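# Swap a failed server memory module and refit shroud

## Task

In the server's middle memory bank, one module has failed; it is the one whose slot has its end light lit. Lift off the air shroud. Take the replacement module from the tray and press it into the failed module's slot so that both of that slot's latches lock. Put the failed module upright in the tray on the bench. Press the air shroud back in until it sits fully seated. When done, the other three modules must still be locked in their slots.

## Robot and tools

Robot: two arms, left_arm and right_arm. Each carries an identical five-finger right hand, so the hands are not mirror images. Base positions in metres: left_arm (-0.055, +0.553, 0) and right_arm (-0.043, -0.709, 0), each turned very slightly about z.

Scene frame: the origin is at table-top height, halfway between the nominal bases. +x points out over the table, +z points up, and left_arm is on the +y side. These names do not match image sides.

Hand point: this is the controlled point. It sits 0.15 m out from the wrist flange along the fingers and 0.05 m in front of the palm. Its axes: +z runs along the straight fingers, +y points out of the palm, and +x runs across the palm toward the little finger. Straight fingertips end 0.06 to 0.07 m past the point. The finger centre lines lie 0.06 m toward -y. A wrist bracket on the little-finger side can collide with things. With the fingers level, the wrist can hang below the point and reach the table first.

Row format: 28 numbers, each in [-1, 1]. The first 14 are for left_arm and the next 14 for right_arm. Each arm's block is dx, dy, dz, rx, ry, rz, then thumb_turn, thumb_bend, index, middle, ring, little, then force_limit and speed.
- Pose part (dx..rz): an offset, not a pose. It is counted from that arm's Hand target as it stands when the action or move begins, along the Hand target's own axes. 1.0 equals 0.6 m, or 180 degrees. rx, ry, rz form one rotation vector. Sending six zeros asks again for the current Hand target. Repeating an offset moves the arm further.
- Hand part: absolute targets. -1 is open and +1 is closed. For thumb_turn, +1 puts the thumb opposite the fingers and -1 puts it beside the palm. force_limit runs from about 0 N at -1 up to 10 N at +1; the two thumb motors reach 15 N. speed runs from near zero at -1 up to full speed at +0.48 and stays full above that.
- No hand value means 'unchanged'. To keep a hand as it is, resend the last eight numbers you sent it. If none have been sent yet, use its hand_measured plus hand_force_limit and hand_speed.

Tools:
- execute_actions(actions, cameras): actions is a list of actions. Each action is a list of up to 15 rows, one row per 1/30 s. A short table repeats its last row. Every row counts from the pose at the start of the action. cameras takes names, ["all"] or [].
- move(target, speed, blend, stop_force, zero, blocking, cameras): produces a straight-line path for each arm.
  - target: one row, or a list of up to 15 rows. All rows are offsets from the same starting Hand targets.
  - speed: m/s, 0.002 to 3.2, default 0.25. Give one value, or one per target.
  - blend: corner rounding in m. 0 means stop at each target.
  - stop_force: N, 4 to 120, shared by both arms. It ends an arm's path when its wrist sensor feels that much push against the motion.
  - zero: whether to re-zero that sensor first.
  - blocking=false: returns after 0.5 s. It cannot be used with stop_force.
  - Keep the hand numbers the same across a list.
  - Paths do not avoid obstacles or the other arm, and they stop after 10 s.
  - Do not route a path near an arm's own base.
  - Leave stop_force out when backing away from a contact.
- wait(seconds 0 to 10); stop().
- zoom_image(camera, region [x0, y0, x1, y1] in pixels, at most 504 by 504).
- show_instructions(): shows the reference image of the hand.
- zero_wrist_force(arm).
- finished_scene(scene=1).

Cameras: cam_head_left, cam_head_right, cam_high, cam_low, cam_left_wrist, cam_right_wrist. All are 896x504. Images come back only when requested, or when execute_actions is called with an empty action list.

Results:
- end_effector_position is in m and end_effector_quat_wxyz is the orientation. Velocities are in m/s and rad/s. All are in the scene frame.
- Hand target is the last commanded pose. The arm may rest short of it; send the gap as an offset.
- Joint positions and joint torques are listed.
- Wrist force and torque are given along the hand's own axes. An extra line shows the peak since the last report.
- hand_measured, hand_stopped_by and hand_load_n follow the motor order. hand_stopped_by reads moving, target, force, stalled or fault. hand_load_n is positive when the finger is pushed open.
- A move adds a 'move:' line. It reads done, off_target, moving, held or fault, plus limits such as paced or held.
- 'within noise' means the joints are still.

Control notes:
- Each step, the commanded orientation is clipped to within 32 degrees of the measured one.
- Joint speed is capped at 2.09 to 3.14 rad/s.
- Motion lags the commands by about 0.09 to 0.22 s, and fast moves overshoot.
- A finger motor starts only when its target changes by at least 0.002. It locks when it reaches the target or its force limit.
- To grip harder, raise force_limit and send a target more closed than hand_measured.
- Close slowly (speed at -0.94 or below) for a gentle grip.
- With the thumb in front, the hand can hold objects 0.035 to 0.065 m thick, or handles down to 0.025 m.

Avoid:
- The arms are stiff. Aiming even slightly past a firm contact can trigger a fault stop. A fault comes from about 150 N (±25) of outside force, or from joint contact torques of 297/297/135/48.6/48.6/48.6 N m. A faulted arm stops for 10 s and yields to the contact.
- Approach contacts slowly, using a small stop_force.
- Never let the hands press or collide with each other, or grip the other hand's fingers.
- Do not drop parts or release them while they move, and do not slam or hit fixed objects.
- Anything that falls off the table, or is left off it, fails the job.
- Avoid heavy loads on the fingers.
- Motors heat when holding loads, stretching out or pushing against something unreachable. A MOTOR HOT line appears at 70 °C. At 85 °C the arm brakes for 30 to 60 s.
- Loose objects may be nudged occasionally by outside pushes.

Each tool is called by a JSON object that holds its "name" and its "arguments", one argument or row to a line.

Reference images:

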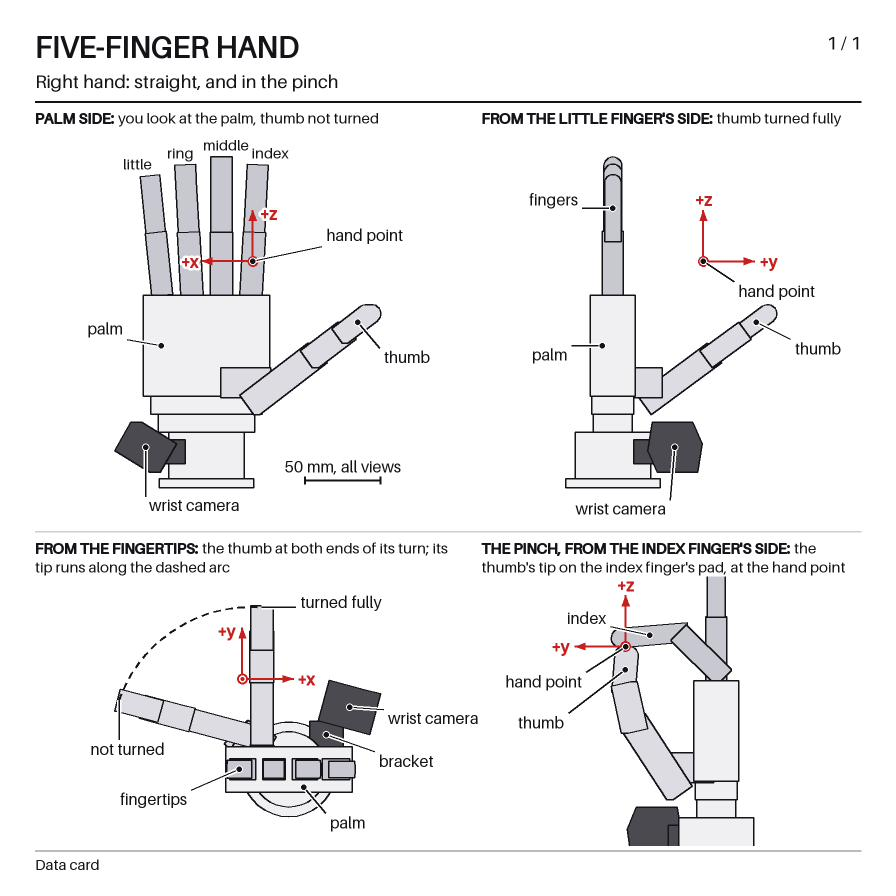

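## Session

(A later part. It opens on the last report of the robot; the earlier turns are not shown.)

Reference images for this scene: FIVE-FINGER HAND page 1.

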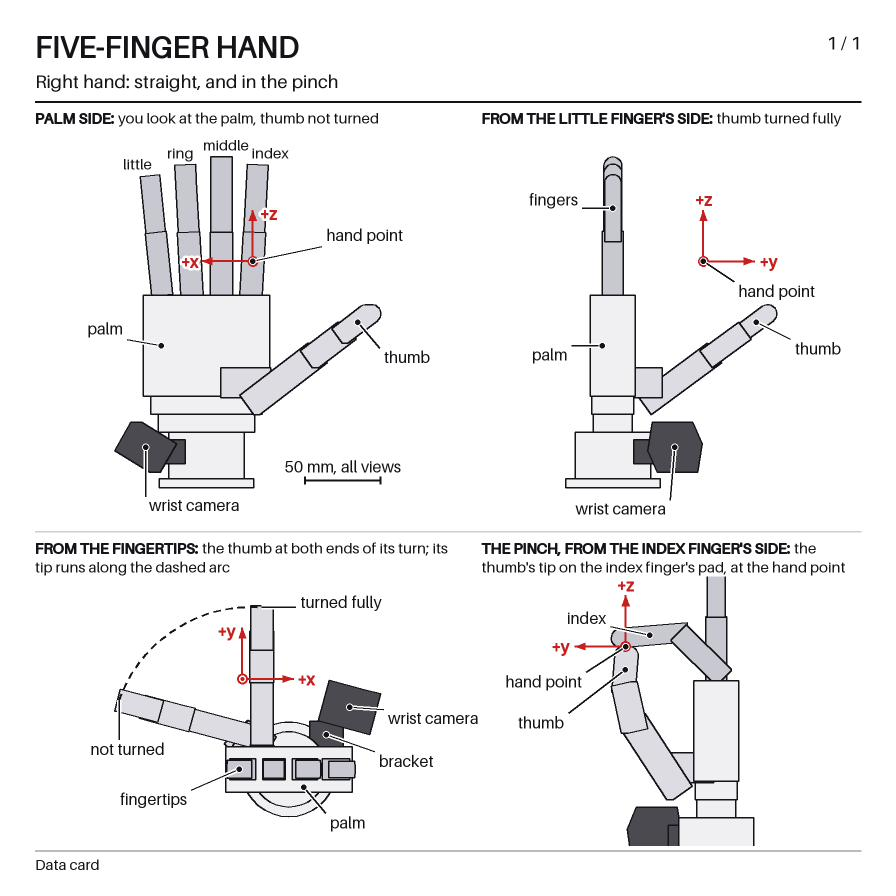

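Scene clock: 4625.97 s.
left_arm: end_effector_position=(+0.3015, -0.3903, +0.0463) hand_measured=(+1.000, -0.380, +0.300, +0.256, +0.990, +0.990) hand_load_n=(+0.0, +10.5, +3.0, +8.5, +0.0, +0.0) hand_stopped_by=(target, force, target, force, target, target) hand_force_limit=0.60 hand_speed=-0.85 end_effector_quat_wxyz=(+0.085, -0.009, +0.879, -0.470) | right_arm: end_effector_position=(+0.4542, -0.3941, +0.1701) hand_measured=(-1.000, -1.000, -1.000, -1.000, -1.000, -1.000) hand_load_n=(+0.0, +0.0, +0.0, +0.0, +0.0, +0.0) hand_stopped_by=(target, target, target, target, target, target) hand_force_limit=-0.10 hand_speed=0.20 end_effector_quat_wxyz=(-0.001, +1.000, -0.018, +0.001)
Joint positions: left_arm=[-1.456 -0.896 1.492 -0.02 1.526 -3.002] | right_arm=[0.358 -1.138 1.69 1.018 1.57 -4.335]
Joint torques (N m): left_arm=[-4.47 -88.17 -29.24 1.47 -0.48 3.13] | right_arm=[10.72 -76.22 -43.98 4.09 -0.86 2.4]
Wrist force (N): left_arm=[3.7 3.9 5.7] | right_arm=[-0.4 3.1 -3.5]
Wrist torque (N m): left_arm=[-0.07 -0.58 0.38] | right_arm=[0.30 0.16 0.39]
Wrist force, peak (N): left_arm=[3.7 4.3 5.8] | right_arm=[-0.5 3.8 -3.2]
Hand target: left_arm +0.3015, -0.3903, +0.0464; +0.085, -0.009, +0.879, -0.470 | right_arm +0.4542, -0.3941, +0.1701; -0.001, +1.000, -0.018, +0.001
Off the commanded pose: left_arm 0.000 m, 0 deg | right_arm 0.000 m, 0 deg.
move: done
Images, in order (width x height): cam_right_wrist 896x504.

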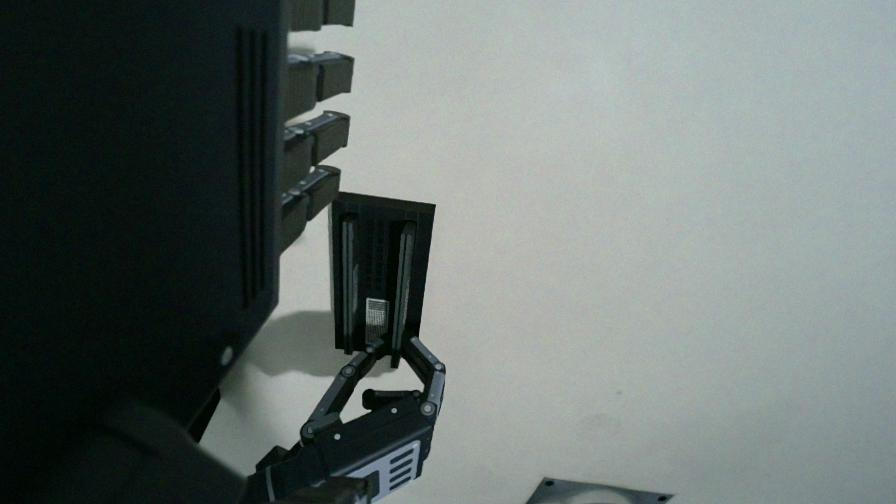

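{"name": "move", "arguments": {
  "target": [0.00188,0.01104,0.00727,0,0,0,1,0.15,0.3,0.55,0.99,0.99,0.6,-0.85,0,0,0,0,0,0,-1,-1,-1,-1,-1,-1,-0.1,0.2],
  "speed": 0.006,
  "stop_force": 4,
  "cameras": ["cam_right_wrist"]
}}

{"name": "zoom_image", "arguments": {
  "camera": "cam_right_wrist",
  "region": [360, 185, 450, 275]
}}

{"name": "zoom_image", "arguments": {
  "camera": "cam_right_wrist",
  "region": [360, 290, 450, 380]
}}

Scene clock: 4641.60 s.
left_arm: end_effector_position=(+0.3014, -0.3903, +0.0383) hand_measured=(+1.000, -0.380, +0.300, +0.256, +0.990, +0.990) hand_load_n=(+0.5, +10.5, +3.0, +8.0, +0.0, +0.0) hand_stopped_by=(target, force, target, force, target, target) hand_force_limit=0.60 hand_speed=-0.85 end_effector_quat_wxyz=(+0.085, -0.009, +0.879, -0.470) | right_arm: end_effector_position=(+0.4542, -0.3941, +0.1701) hand_measured=(-1.000, -1.000, -1.000, -1.000, -1.000, -1.000) hand_load_n=(+0.0, +0.0, +0.0, +0.0, +0.0, +0.0) hand_stopped_by=(target, target, target, target, target, target) hand_force_limit=-0.10 hand_speed=0.20 end_effector_quat_wxyz=(-0.001, +1.000, -0.018, +0.001)
Joint positions: left_arm=[-1.456 -0.888 1.496 -0.031 1.526 -3.002] | right_arm=[0.358 -1.138 1.69 1.018 1.57 -4.335]
Joint torques (N m): left_arm=[-3.96 -86.71 -25.87 1.32 -1.24 2.83] | right_arm=[11.77 -73.97 -43.65 3.59 -0.68 2.37]
Wrist force (N): left_arm=[3.5 2.0 4.2] | right_arm=[-0.3 3.2 -3.0]
Wrist torque (N m): left_arm=[-0.06 -0.56 0.34] | right_arm=[0.29 0.12 0.40]
Wrist force, peak (N): left_arm=[3.9 4.0 5.9] | right_arm=[-0.3 3.6 -3.6]
Hand target: left_arm +0.3014, -0.3903, +0.0384; +0.085, -0.009, +0.879, -0.470 | right_arm +0.4542, -0.3941, +0.1701; -0.001, +1.000, -0.018, +0.001
Off the commanded pose: left_arm 0.000 m, 0 deg | right_arm 0.000 m, 0 deg.
move: done
Images, in order (width x height): cam_right_wrist 896x504.

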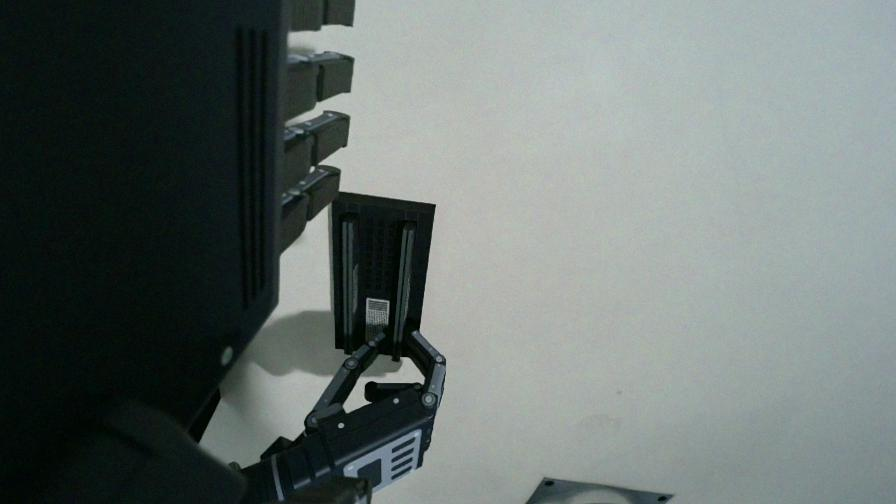

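Scaled by 5.600 from the camera's 896x504 image, which has a finer 1280x720 frame.

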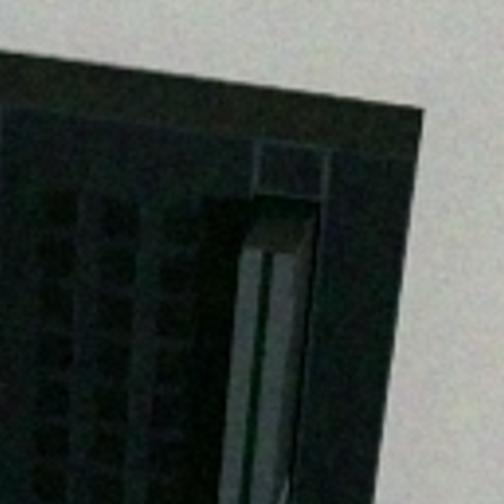

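Scaled by 5.600 from the camera's 896x504 image, which has a finer 1280x720 frame.

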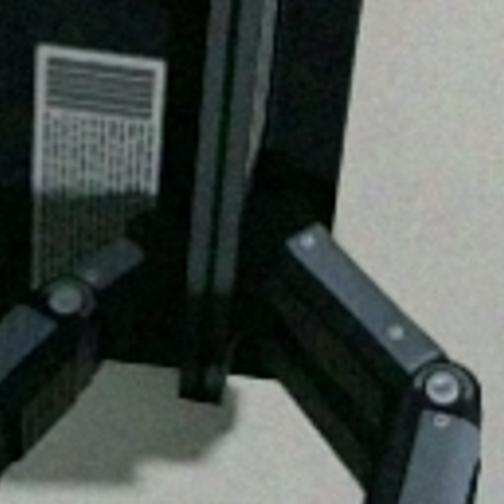

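{"name": "move", "arguments": {
  "target": [0.00083,0.00483,0.00318,0,0,0,1,0.15,0.3,0.55,0.99,0.99,0.6,-0.85,0,0,0,0,0,0,-1,-1,-1,-1,-1,-1,-0.1,0.2],
  "speed": 0.005,
  "stop_force": 4
}}

Scene clock: 4645.93 s.
left_arm: end_effector_position=(+0.3015, -0.3903, +0.0379) hand_measured=(+1.000, -0.380, +0.300, +0.256, +0.990, +0.990) hand_load_n=(+0.0, +11.0, +2.5, +6.5, +0.0, +0.0) hand_stopped_by=(target, force, target, force, target, target) hand_force_limit=0.60 hand_speed=-0.85 end_effector_quat_wxyz=(+0.085, -0.009, +0.879, -0.470) | right_arm: end_effector_position=(+0.4542, -0.3941, +0.1701) hand_measured=(-1.000, -1.000, -1.000, -1.000, -1.000, -1.000) hand_load_n=(+0.0, +0.0, +0.0, +0.0, +0.0, +0.0) hand_stopped_by=(target, target, target, target, target, target) hand_force_limit=-0.10 hand_speed=0.20 end_effector_quat_wxyz=(-0.001, +1.000, -0.018, +0.001)
Joint positions: left_arm=[-1.456 -0.888 1.496 -0.032 1.526 -3.002] | right_arm=[0.358 -1.138 1.69 1.018 1.57 -4.335]
Joint torques (N m): left_arm=[-8.54 -87.41 -41.9 3.18 -0.97 1.23] | right_arm=[10.47 -73.08 -44.28 3.24 -0.68 2.29]
Wrist force (N): left_arm=[2.8 -1.3 -0.1] | right_arm=[-0.2 3.2 -3.1]
Wrist torque (N m): left_arm=[-0.11 -0.51 0.27] | right_arm=[0.30 0.11 0.41]
Wrist force, peak (N): left_arm=[3.7 2.7 4.6] | right_arm=[-0.2 3.5 -3.8]
Hand target: left_arm +0.3015, -0.3904, +0.0379; +0.085, -0.009, +0.879, -0.470 (not the last commanded pose) | right_arm +0.4542, -0.3941, +0.1701; -0.001, +1.000, -0.018, +0.001
Off the commanded pose: left_arm 0.003 m, 0 deg | right_arm 0.000 m, 0 deg.
move: contact (left_arm)

{"name": "move", "arguments": {
  "target": [-0.00012,-0.00069,-0.00045,0,0,0,1,-0.46,0.3,0.55,0.99,0.99,0.6,-0.85,0,0,0,0,0,0,-1,-1,-1,-1,-1,-1,-0.1,0.2],
  "speed": 0.01,
  "cameras": ["cam_right_wrist", "cam_left_wrist"]
}}

{"name": "zoom_image", "arguments": {
  "camera": "cam_right_wrist",
  "region": [360, 185, 450, 275]
}}

{"name": "zoom_image", "arguments": {
  "camera": "cam_right_wrist",
  "region": [340, 290, 450, 400]
}}

Scene clock: 4677.13 s.
left_arm: end_effector_position=(+0.3015, -0.3904, +0.0384) hand_measured=(+1.000, -0.460, +0.300, +0.258, +0.990, +0.990) hand_load_n=(+0.0, +0.5, +0.0, +0.0, +0.0, +0.0) hand_stopped_by=(target, target, target, force, target, target) hand_force_limit=0.60 hand_speed=-0.85 end_effector_quat_wxyz=(+0.085, -0.009, +0.879, -0.470) | right_arm: end_effector_position=(+0.4542, -0.3941, +0.1701) hand_measured=(-1.000, -1.000, -1.000, -1.000, -1.000, -1.000) hand_load_n=(+0.0, +0.0, +0.0, +0.0, +0.0, +0.0) hand_stopped_by=(target, target, target, target, target, target) hand_force_limit=-0.10 hand_speed=0.20 end_effector_quat_wxyz=(-0.001, +1.000, -0.018, +0.001)
Joint positions: left_arm=[-1.456 -0.888 1.496 -0.031 1.526 -3.002] | right_arm=[0.358 -1.138 1.69 1.018 1.57 -4.335]
Joint torques (N m): left_arm=[-6.75 -91.15 -48.08 2.72 -0.9 0.82] | right_arm=[11.73 -72.68 -44.04 2.92 -0.7 2.29]
Wrist force (N): left_arm=[3.9 3.5 5.1] | right_arm=[-0.5 3.0 -3.0]
Wrist torque (N m): left_arm=[-0.03 -0.61 0.40] | right_arm=[0.26 0.16 0.39]
Wrist force, peak (N): left_arm=[4.0 3.5 5.4] | right_arm=[-0.6 3.5 -3.6]
Hand target: left_arm +0.3015, -0.3904, +0.0384; +0.085, -0.009, +0.879, -0.470 | right_arm +0.4542, -0.3941, +0.1701; -0.001, +1.000, -0.018, +0.001
Off the commanded pose: left_arm 0.000 m, 0 deg | right_arm 0.000 m, 0 deg.
move: done
Images, in order (width x height): cam_left_wrist 896x504, cam_right_wrist 896x504.

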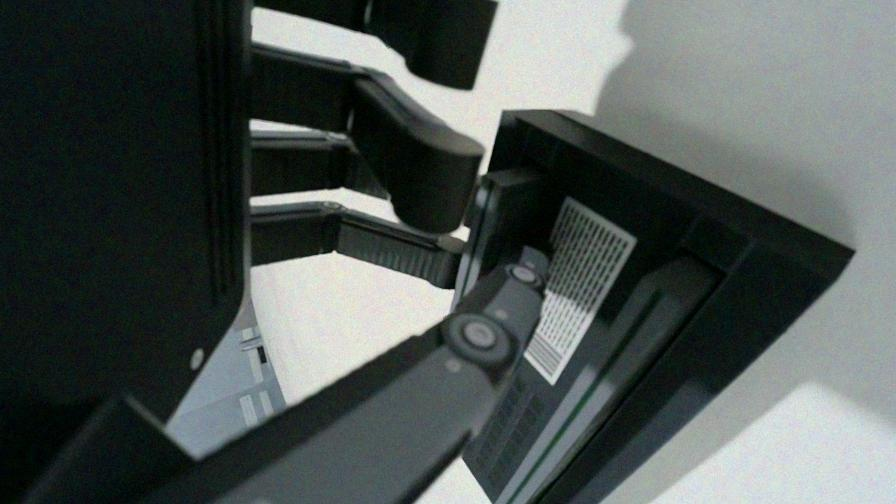

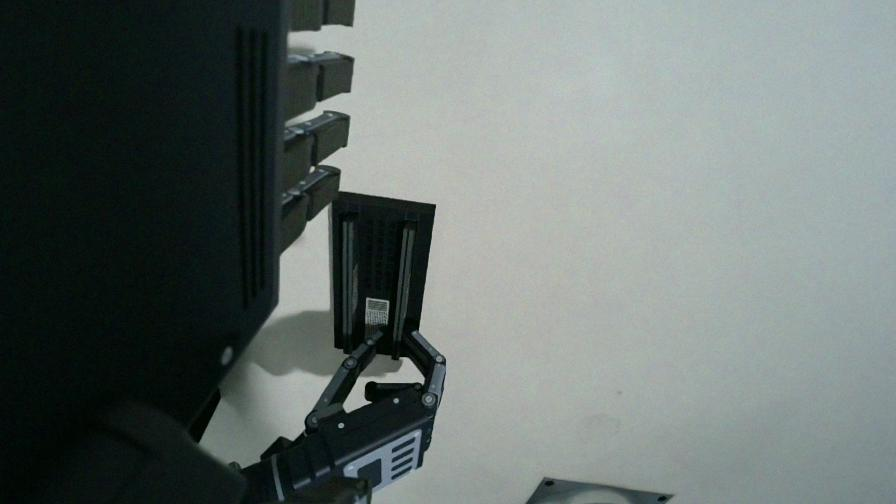

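Scaled by 5.600 from the camera's 896x504 image, which has a finer 1280x720 frame.

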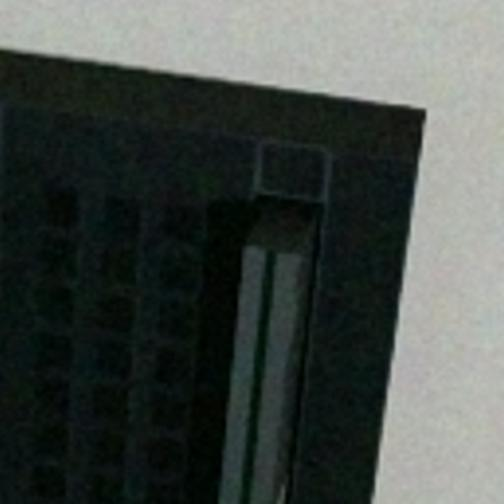

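Scaled by 4.582 from the camera's 896x504 image, which has a finer 1280x720 frame.

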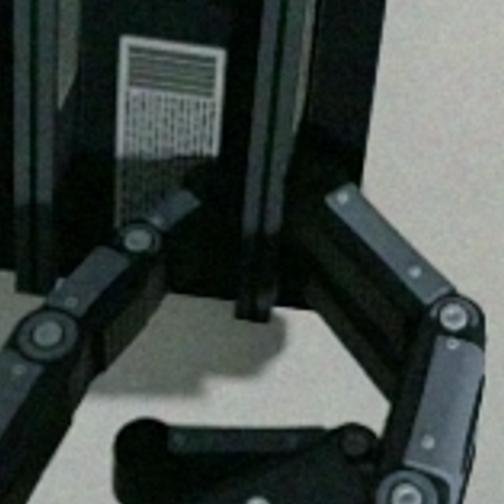

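{"name": "move", "arguments": {
  "target": [
    [0.00024,-0.0014,0.00206,0,0,0,1,-0.46,0.3,0.55,0.99,0.99,0.6,-0.85,0,0,0,0,0,0,-1,-1,-1,-1,-1,-1,-0.1,0.2],
    [-0.00258,-0.01795,-0.00885,0,0,0,1,-0.46,0.3,0.55,0.99,0.99,0.6,-0.85,0,0,0,0,0,0,-1,-1,-1,-1,-1,-1,-0.1,0.2]
  ],
  "speed": 0.01
}}

{"name": "zoom_image", "arguments": {
  "camera": "cam_right_wrist",
  "region": [340, 290, 450, 400]
}}

Scene clock: 4687.17 s.
left_arm: end_effector_position=(+0.3015, -0.3919, +0.0506) hand_measured=(+1.000, -0.460, +0.300, +0.258, +0.990, +0.990) hand_load_n=(+0.0, +0.0, +0.0, +0.0, +0.0, +0.0) hand_stopped_by=(target, target, target, force, target, target) hand_force_limit=0.60 hand_speed=-0.85 end_effector_quat_wxyz=(+0.085, -0.009, +0.879, -0.470) | right_arm: end_effector_position=(+0.4542, -0.3941, +0.1701) hand_measured=(-1.000, -1.000, -1.000, -1.000, -1.000, -1.000) hand_load_n=(+0.0, +0.0, +0.0, +0.0, +0.0, +0.0) hand_stopped_by=(target, target, target, target, target, target) hand_force_limit=-0.10 hand_speed=0.20 end_effector_quat_wxyz=(-0.001, +1.000, -0.018, +0.001)
Joint positions: left_arm=[-1.457 -0.897 1.487 -0.013 1.526 -3.003] | right_arm=[0.358 -1.138 1.69 1.018 1.57 -4.335]
Joint torques (N m): left_arm=[-5.76 -76.42 -45.5 0.48 -1.62 -3.1] | right_arm=[11.14 -70.65 -43.78 2.45 -0.68 2.48]
Wrist force (N): left_arm=[3.6 3.6 5.5] | right_arm=[-0.2 3.3 -3.2]
Wrist torque (N m): left_arm=[-0.07 -0.58 0.38] | right_arm=[0.33 0.12 0.41]
Wrist force, peak (N): left_arm=[4.1 4.2 5.6] | right_arm=[-0.5 3.7 -3.5]
Hand target: left_arm +0.3015, -0.3919, +0.0504; +0.085, -0.009, +0.879, -0.470 | right_arm +0.4542, -0.3941, +0.1701; -0.001, +1.000, -0.018, +0.001
Off the commanded pose: left_arm 0.000 m, 0 deg | right_arm 0.000 m, 0 deg.
move: done

Scaled by 4.582 from the camera's 896x504 image, which has a finer 1280x720 frame.
This view is cut from an older image: the scene may have changed since it was taken.

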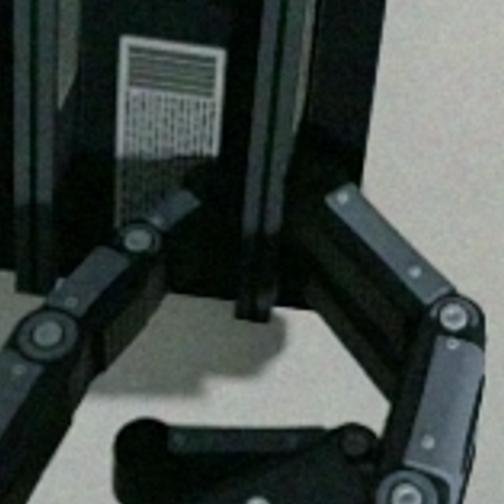

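{"name": "move", "arguments": {
  "target": [-0.01143,-0.07084,-0.0427,0,0,0,1,-0.8,0.3,0.15,0.99,0.99,0.2,-0.3,0,0,0,0,0,0,-1,-1,-1,-1,-1,-1,-0.1,0.2],
  "speed": 0.03,
  "cameras": ["cam_right_wrist", "cam_left_wrist"]
}}

{"name": "zoom_image", "arguments": {
  "camera": "cam_right_wrist",
  "region": [330, 185, 450, 305]
}}

{"name": "zoom_image", "arguments": {
  "camera": "cam_right_wrist",
  "region": [330, 260, 450, 380]
}}

Scene clock: 4694.43 s.
left_arm: end_effector_position=(+0.3015, -0.3939, +0.1007) hand_measured=(+1.000, -0.800, +0.300, +0.150, +0.990, +0.990) hand_load_n=(+0.0, -0.5, +0.0, +0.0, +0.0, +0.0) hand_stopped_by=(target, target, target, target, target, target) hand_force_limit=0.20 hand_speed=-0.30 end_effector_quat_wxyz=(+0.085, -0.009, +0.879, -0.470) | right_arm: end_effector_position=(+0.4542, -0.3941, +0.1701) hand_measured=(-1.000, -1.000, -1.000, -1.000, -1.000, -1.000) hand_load_n=(+0.0, +0.0, +0.0, +0.0, +0.0, +0.0) hand_stopped_by=(target, target, target, target, target, target) hand_force_limit=-0.10 hand_speed=0.20 end_effector_quat_wxyz=(-0.001, +1.000, -0.018, +0.001)
Joint positions: left_arm=[-1.457 -0.938 1.455 0.059 1.526 -3.003] | right_arm=[0.358 -1.138 1.69 1.018 1.57 -4.335]
Joint torques (N m): left_arm=[-10.24 -70.85 -33.32 -1.28 -2.12 -3.21] | right_arm=[12.73 -69.13 -43.91 2.31 -0.63 2.3]
Wrist force (N): left_arm=[4.1 4.1 5.3] | right_arm=[-0.4 3.2 -3.6]
Wrist torque (N m): left_arm=[0.01 -0.64 0.43] | right_arm=[0.32 0.16 0.40]
Wrist force, peak (N): left_arm=[4.1 4.1 5.7] | right_arm=[-0.7 3.7 -3.4]
Hand target: left_arm +0.3015, -0.3938, +0.1005; +0.085, -0.009, +0.879, -0.470 | right_arm +0.4542, -0.3941, +0.1701; -0.001, +1.000, -0.018, +0.001
Off the commanded pose: left_arm 0.000 m, 0 deg | right_arm 0.000 m, 0 deg.
move: done
Images, in order (width x height): cam_left_wrist 896x504, cam_right_wrist 896x504.

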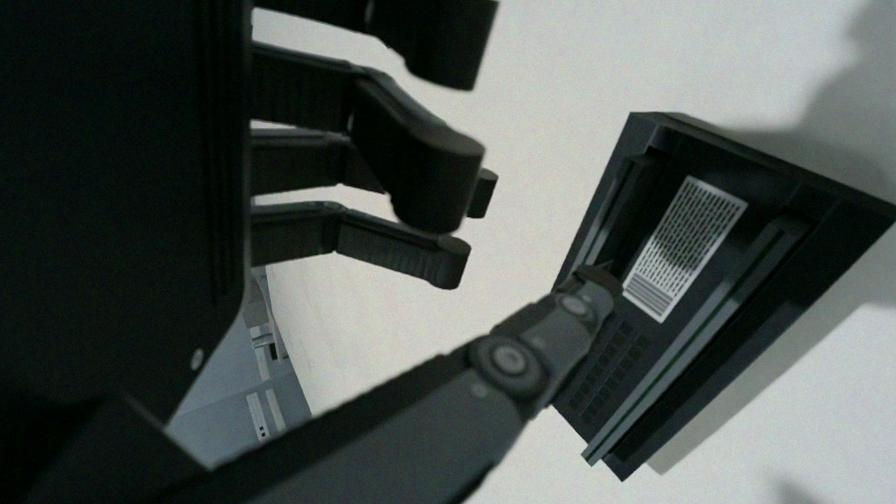

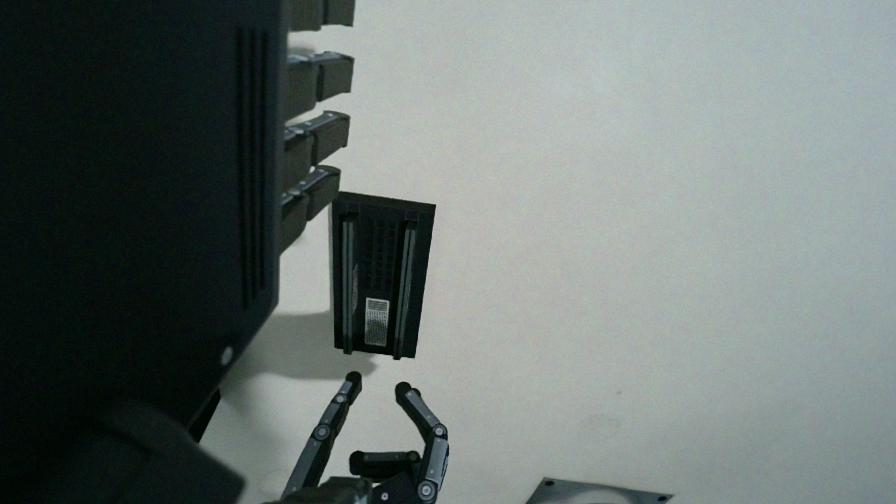

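Scaled by 4.200 from the camera's 896x504 image, which has a finer 1280x720 frame.

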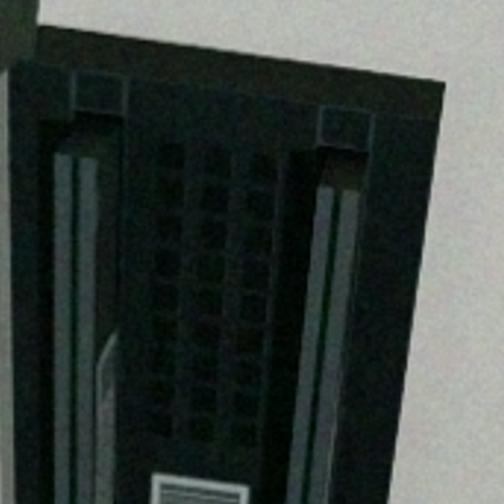

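Scaled by 4.200 from the camera's 896x504 image, which has a finer 1280x720 frame.

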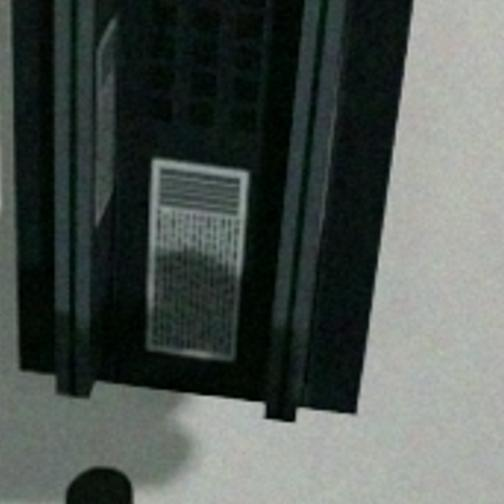

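{"name": "move", "arguments": {
  "target": [-0.00113,0.06343,-0.04871,-0.00194,0.0501,-0.07576,1,-0.55,0.3,0.25,0.99,0.99,0.2,-0.2,0,0,0,0,0,0,-1,-1,-1,-1,-1,-1,-0.1,0.2],
  "speed": 0.08,
  "cameras": ["cam_right_wrist", "cam_left_wrist"]
}}

Scene clock: 4789.17 s.
left_arm: end_effector_position=(+0.3000, -0.3483, +0.0850) hand_measured=(+1.000, -0.550, +0.300, +0.250, +0.990, +0.990) hand_load_n=(+0.0, +0.0, +0.0, +0.0, +0.0, +0.0) hand_stopped_by=(target, target, target, target, target, target) hand_force_limit=0.20 hand_speed=-0.20 end_effector_quat_wxyz=(-0.041, -0.077, +0.877, -0.473) | right_arm: end_effector_position=(+0.4542, -0.3941, +0.1701) hand_measured=(-1.000, -1.000, -1.000, -1.000, -1.000, -1.000) hand_load_n=(+0.0, +0.0, +0.0, +0.0, +0.0, +0.0) hand_stopped_by=(target, target, target, target, target, target) hand_force_limit=-0.10 hand_speed=0.20 end_effector_quat_wxyz=(-0.001, +1.000, -0.018, +0.001)
Joint positions: left_arm=[-1.377 -0.966 1.518 0.04 1.749 -3.196] | right_arm=[0.358 -1.138 1.69 1.018 1.57 -4.335]
Joint torques (N m): left_arm=[-8.9 -73.67 -49.42 1.93 -1.93 4.62] | right_arm=[12.12 -68.44 -43.64 2.56 -0.58 2.27]
Wrist force (N): left_arm=[3.4 3.7 5.4] | right_arm=[0.1 3.1 -3.6]
Wrist torque (N m): left_arm=[-0.01 -0.64 0.24] | right_arm=[0.32 0.09 0.42]
Wrist force, peak (N): left_arm=[4.1 4.0 6.3] | right_arm=[-0.4 3.8 -3.6]
Hand target: left_arm +0.3000, -0.3484, +0.0850; -0.041, -0.077, +0.877, -0.473 | right_arm +0.4542, -0.3941, +0.1701; -0.001, +1.000, -0.018, +0.001
Off the commanded pose: left_arm 0.000 m, 0 deg | right_arm 0.000 m, 0 deg.
move: done
Images, in order (width x height): cam_left_wrist 896x504, cam_right_wrist 896x504.

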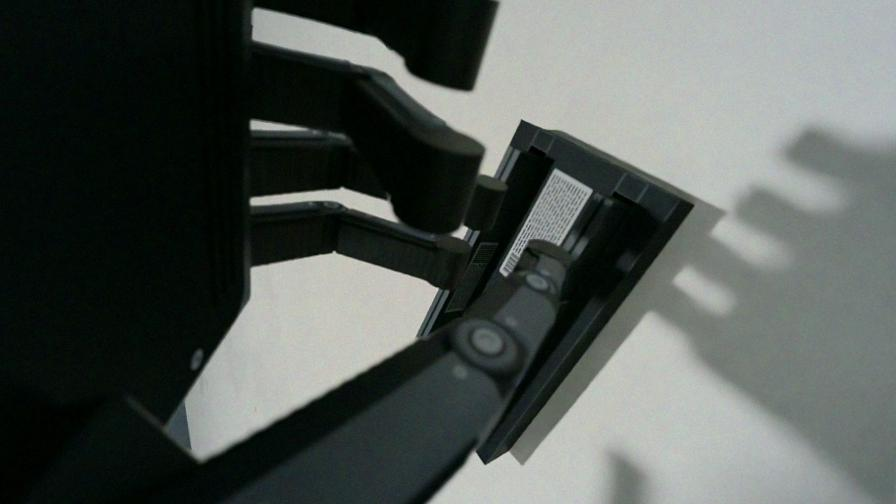

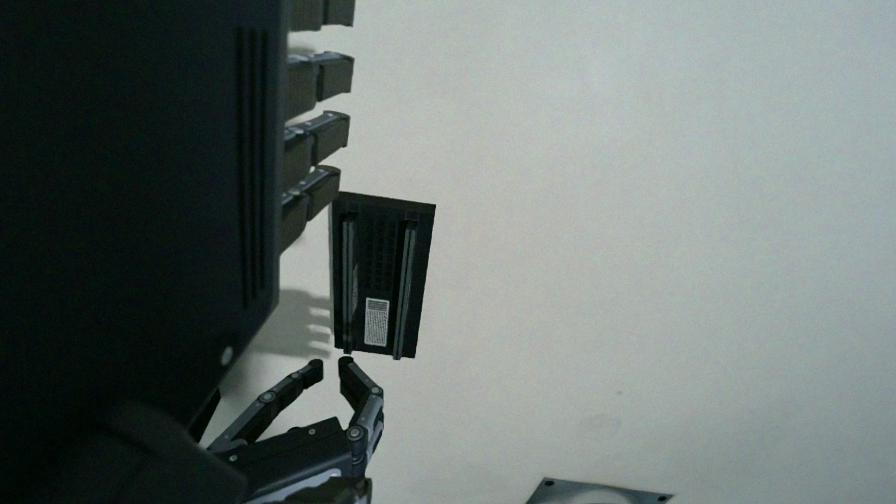

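{"name": "move", "arguments": {
  "target": [-0.00965,0.05488,0.03667,0,0,0,1,-0.55,0.3,0.25,0.99,0.99,0.2,-0.2,0,0,0,0,0,0,-1,-1,-1,-1,-1,-1,-0.1,0.2],
  "speed": 0.03,
  "stop_force": 4,
  "cameras": ["cam_right_wrist", "cam_left_wrist"]
}}

{"name": "zoom_image", "arguments": {
  "camera": "cam_right_wrist",
  "region": [290, 290, 400, 400]
}}

{"name": "zoom_image", "arguments": {
  "camera": "cam_left_wrist",
  "region": [420, 100, 660, 340]
}}

Scene clock: 4800.97 s.
left_arm: end_effector_position=(+0.3000, -0.3485, +0.0450) hand_measured=(+1.000, -0.550, +0.300, +0.250, +0.990, +0.990) hand_load_n=(+0.0, +0.0, +0.0, +0.0, +0.0, +0.0) hand_stopped_by=(target, target, target, target, target, target) hand_force_limit=0.20 hand_speed=-0.20 end_effector_quat_wxyz=(-0.041, -0.077, +0.877, -0.473) | right_arm: end_effector_position=(+0.4542, -0.3941, +0.1701) hand_measured=(-1.000, -1.000, -1.000, -1.000, -1.000, -1.000) hand_load_n=(+0.0, +0.0, +0.0, +0.0, +0.0, +0.0) hand_stopped_by=(target, target, target, target, target, target) hand_force_limit=-0.10 hand_speed=0.20 end_effector_quat_wxyz=(-0.001, +1.000, -0.018, +0.001)
Joint positions: left_arm=[-1.377 -0.93 1.539 -0.017 1.749 -3.196] | right_arm=[0.358 -1.138 1.69 1.018 1.57 -4.335]
Joint torques (N m): left_arm=[4.4 -91.21 -48.58 2.83 1.47 4.16] | right_arm=[11.45 -67.71 -43.78 2.55 -0.73 2.36]
Wrist force (N): left_arm=[3.3 3.8 5.7] | right_arm=[-0.6 3.5 -3.6]
Wrist torque (N m): left_arm=[-0.01 -0.64 0.22] | right_arm=[0.37 0.19 0.40]
Wrist force, peak (N): left_arm=[4.1 4.3 5.3] | right_arm=[-0.6 3.5 -3.6]
Hand target: left_arm +0.3000, -0.3485, +0.0450; -0.041, -0.077, +0.877, -0.473 | right_arm +0.4542, -0.3941, +0.1701; -0.001, +1.000, -0.018, +0.001
Off the commanded pose: left_arm 0.000 m, 0 deg | right_arm 0.000 m, 0 deg.
move: done
Images, in order (width x height): cam_left_wrist 896x504, cam_right_wrist 896x504.

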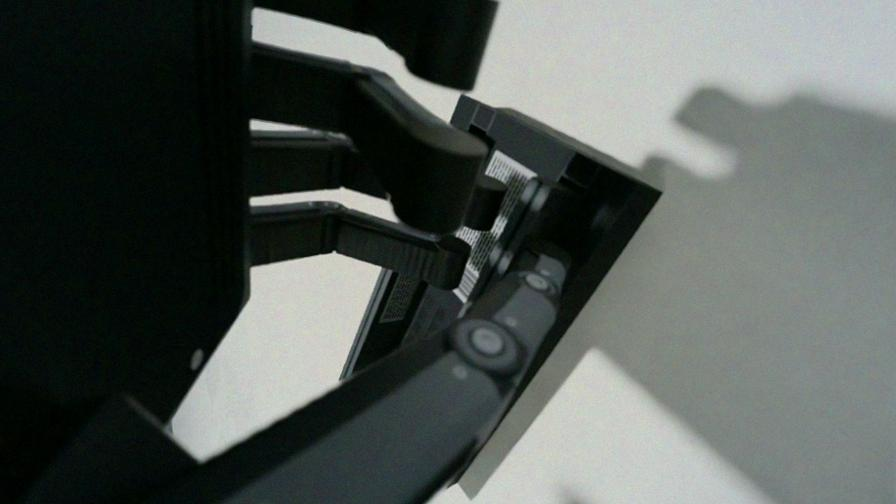

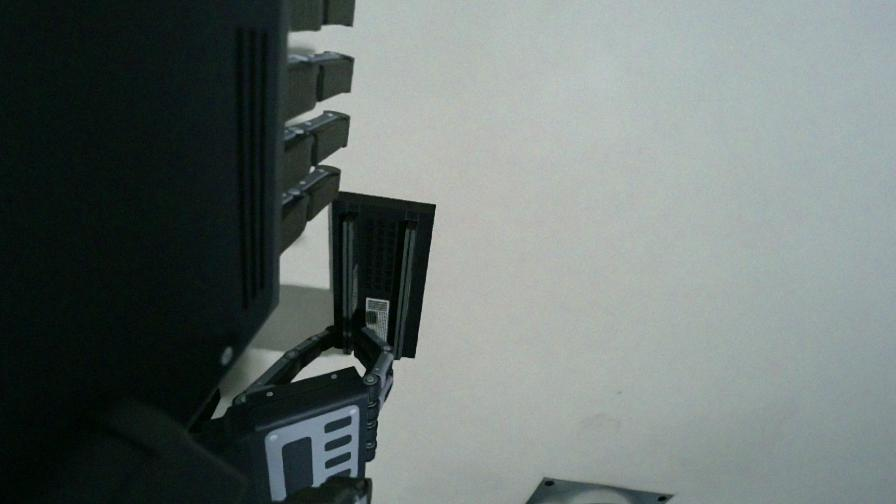

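Scaled by 4.582 from the camera's 896x504 image, which has a finer 1280x720 frame.

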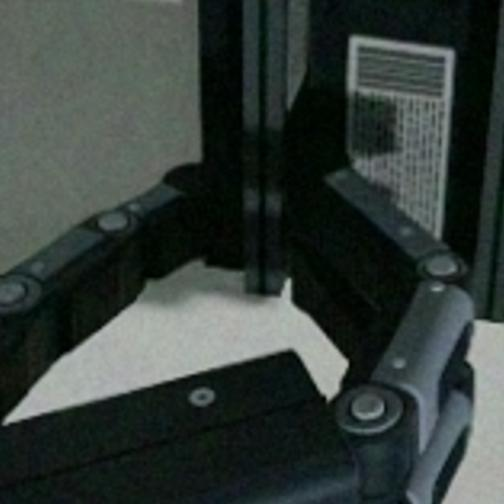

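Scaled by 2.100 from the camera's 896x504 image, which has a finer 1280x720 frame.

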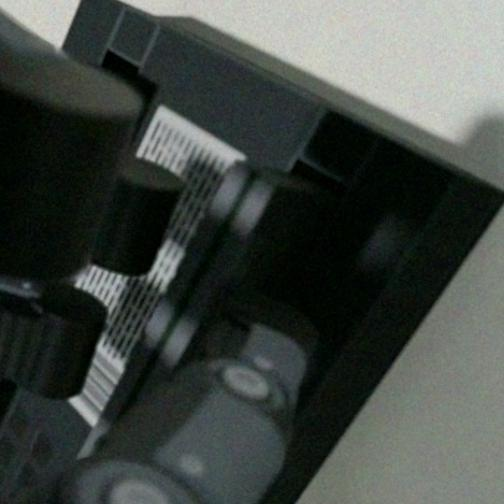

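{"name": "move", "arguments": {
  "target": [-0.00278,0.01578,0.01054,0,0,0,1,-0.55,0.3,0.25,0.99,0.99,0.2,-0.2,0,0,0,0,0,0,-1,-1,-1,-1,-1,-1,-0.1,0.2],
  "speed": 0.01,
  "stop_force": 4,
  "cameras": ["cam_right_wrist", "cam_left_wrist"]
}}

{"name": "zoom_image", "arguments": {
  "camera": "cam_right_wrist",
  "region": [290, 290, 400, 400]
}}

{"name": "zoom_image", "arguments": {
  "camera": "cam_left_wrist",
  "region": [420, 100, 660, 340]
}}

Scene clock: 4808.80 s.
left_arm: end_effector_position=(+0.3000, -0.3485, +0.0355) hand_measured=(+1.000, -0.550, +0.300, +0.250, +0.990, +0.990) hand_load_n=(-0.5, -0.5, +0.0, +0.0, +0.0, +0.0) hand_stopped_by=(target, target, target, target, target, target) hand_force_limit=0.20 hand_speed=-0.20 end_effector_quat_wxyz=(-0.041, -0.077, +0.877, -0.473) | right_arm: end_effector_position=(+0.4542, -0.3941, +0.1701) hand_measured=(-1.000, -1.000, -1.000, -1.000, -1.000, -1.000) hand_load_n=(+0.0, +0.0, +0.0, +0.0, +0.0, +0.0) hand_stopped_by=(target, target, target, target, target, target) hand_force_limit=-0.10 hand_speed=0.20 end_effector_quat_wxyz=(-0.001, +1.000, -0.018, +0.001)
Joint positions: left_arm=[-1.377 -0.921 1.543 -0.03 1.749 -3.196] | right_arm=[0.358 -1.138 1.69 1.018 1.57 -4.335]
Joint torques (N m): left_arm=[4.32 -85.89 -45.43 2.93 1.71 3.33] | right_arm=[11.07 -68.3 -43.5 2.48 -0.7 2.4]
Wrist force (N): left_arm=[4.1 0.1 2.0] | right_arm=[-0.3 3.3 -3.4]
Wrist torque (N m): left_arm=[-0.20 -0.65 0.18] | right_arm=[0.34 0.14 0.40]
Wrist force, peak (N): left_arm=[3.7 4.0 5.8] | right_arm=[-0.6 3.6 -3.7]
Hand target: left_arm +0.3000, -0.3485, +0.0355; -0.041, -0.077, +0.877, -0.473 (not the last commanded pose) | right_arm +0.4542, -0.3941, +0.1701; -0.001, +1.000, -0.018, +0.001
Off the commanded pose: left_arm 0.002 m, 0 deg | right_arm 0.000 m, 0 deg.
move: contact (left_arm)
Images, in order (width x height): cam_left_wrist 896x504, cam_right_wrist 896x504.

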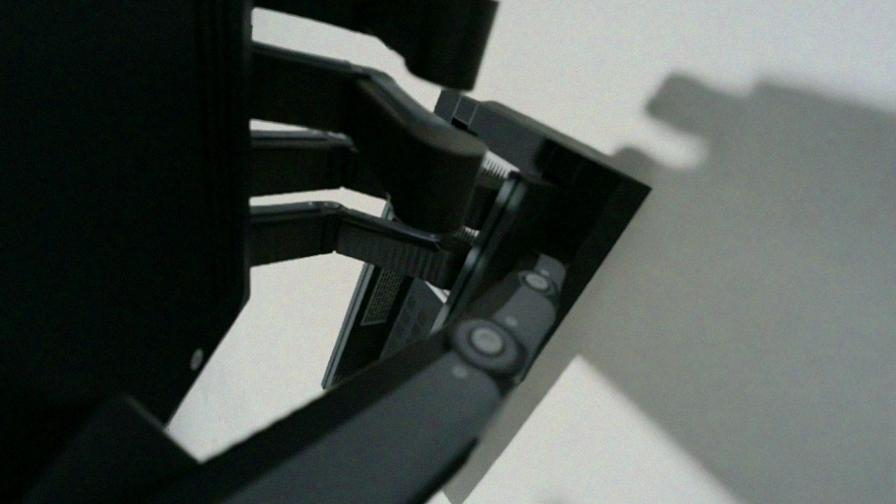

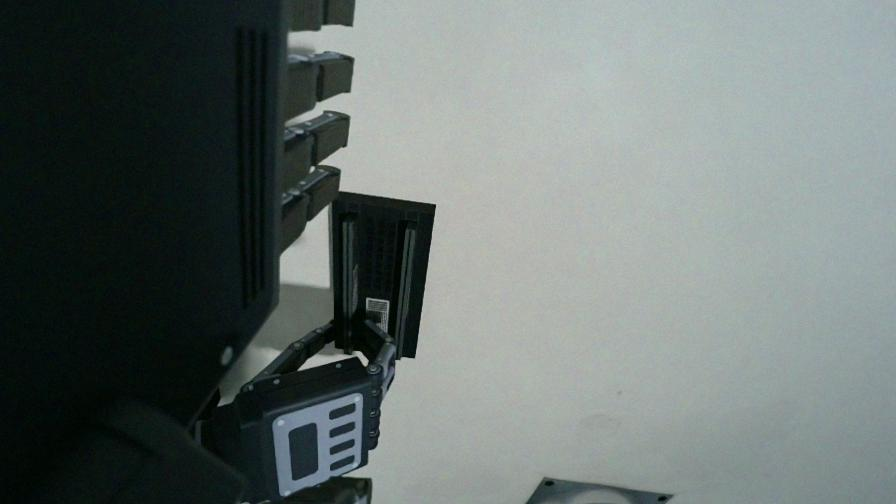

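Scaled by 4.582 from the camera's 896x504 image, which has a finer 1280x720 frame.

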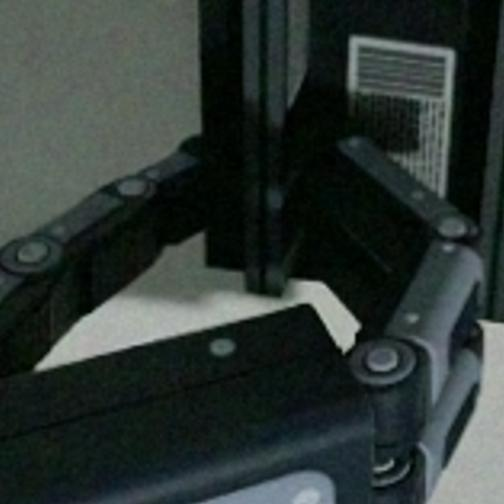

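Scaled by 2.100 from the camera's 896x504 image, which has a finer 1280x720 frame.

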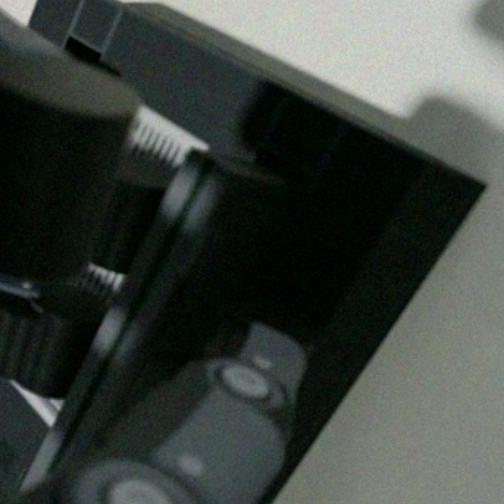

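{"name": "move", "arguments": {
  "target": [-0.00008,0.00043,-0.0037,0,0,0,1,-0.47,0.3,0.25,0.99,0.99,0.2,-0.6,0,0,0,0,0,0,-1,-1,-1,-1,-1,-1,-0.1,0.2],
  "speed": 0.01
}}

{"name": "move", "arguments": {
  "target": [-0.00072,0.00412,0.00275,0,0,0,1,-0.47,0.3,0.25,0.99,0.99,0.2,-0.6,0,0,0,0,0,0,-1,-1,-1,-1,-1,-1,-0.1,0.2],
  "speed": 0.006,
  "stop_force": 4
}}

Scene clock: 4818.20 s.
left_arm: end_effector_position=(+0.3000, -0.3464, +0.0365) hand_measured=(+1.000, -0.470, +0.300, +0.250, +0.990, +0.990) hand_load_n=(+0.0, +0.0, +0.0, +0.0, +0.0, +0.0) hand_stopped_by=(target, target, target, target, target, target) hand_force_limit=0.20 hand_speed=-0.60 end_effector_quat_wxyz=(-0.041, -0.077, +0.877, -0.473) | right_arm: end_effector_position=(+0.4542, -0.3941, +0.1701) hand_measured=(-1.000, -1.000, -1.000, -1.000, -1.000, -1.000) hand_load_n=(+0.0, +0.0, +0.0, +0.0, +0.0, +0.0) hand_stopped_by=(target, target, target, target, target, target) hand_force_limit=-0.10 hand_speed=0.20 end_effector_quat_wxyz=(-0.001, +1.000, -0.018, +0.001)
Joint positions: left_arm=[-1.376 -0.925 1.547 -0.031 1.75 -3.196] | right_arm=[0.358 -1.138 1.69 1.018 1.57 -4.335]
Joint torques (N m): left_arm=[7.19 -80.17 -29.64 -1.48 2.83 4.3] | right_arm=[11 -67.68 -43.76 2.65 -0.85 2.4]
Wrist force (N): left_arm=[3.4 3.7 5.4] | right_arm=[-0.5 3.4 -3.3]
Wrist torque (N m): left_arm=[0.00 -0.65 0.23] | right_arm=[0.34 0.16 0.40]
Wrist force, peak (N): left_arm=[3.7 3.8 5.9] | right_arm=[-0.5 3.7 -3.6]
Hand target: left_arm +0.3000, -0.3465, +0.0365; -0.041, -0.077, +0.877, -0.473 | right_arm +0.4542, -0.3941, +0.1701; -0.001, +1.000, -0.018, +0.001
Off the commanded pose: left_arm 0.000 m, 0 deg | right_arm 0.000 m, 0 deg.
move: done

Scene clock: 4819.67 s.
left_arm: end_effector_position=(+0.3000, -0.3465, +0.0338) hand_measured=(+1.000, -0.470, +0.300, +0.250, +0.990, +0.990) hand_load_n=(-0.5, -0.5, +0.0, +0.0, +0.0, +0.0) hand_stopped_by=(target, target, target, target, target, target) hand_force_limit=0.20 hand_speed=-0.60 end_effector_quat_wxyz=(-0.041, -0.077, +0.877, -0.473) | right_arm: end_effector_position=(+0.4542, -0.3941, +0.1701) hand_measured=(-1.000, -1.000, -1.000, -1.000, -1.000, -1.000) hand_load_n=(+0.0, +0.0, +0.0, +0.0, +0.0, +0.0) hand_stopped_by=(target, target, target, target, target, target) hand_force_limit=-0.10 hand_speed=0.20 end_effector_quat_wxyz=(-0.001, +1.000, -0.018, +0.001)
Joint positions: left_arm=[-1.376 -0.922 1.548 -0.034 1.75 -3.196] | right_arm=[0.358 -1.138 1.69 1.018 1.57 -4.335]
Joint torques (N m): left_arm=[7.85 -87.95 -43.34 1.67 2.06 3.53] | right_arm=[11.44 -68.48 -43.7 2.57 -0.68 2.3]
Wrist force (N): left_arm=[3.6 0.9 1.7] | right_arm=[-0.5 3.4 -3.0]
Wrist torque (N m): left_arm=[-0.10 -0.59 0.19] | right_arm=[0.31 0.15 0.40]
Wrist force, peak (N): left_arm=[3.5 3.9 5.8] | right_arm=[-0.1 3.6 -3.4]
Hand target: left_arm +0.3000, -0.3465, +0.0338; -0.041, -0.077, +0.877, -0.473 | right_arm +0.4542, -0.3941, +0.1701; -0.001, +1.000, -0.018, +0.001
Off the commanded pose: left_arm 0.000 m, 0 deg | right_arm 0.000 m, 0 deg.
move: contact (left_arm)


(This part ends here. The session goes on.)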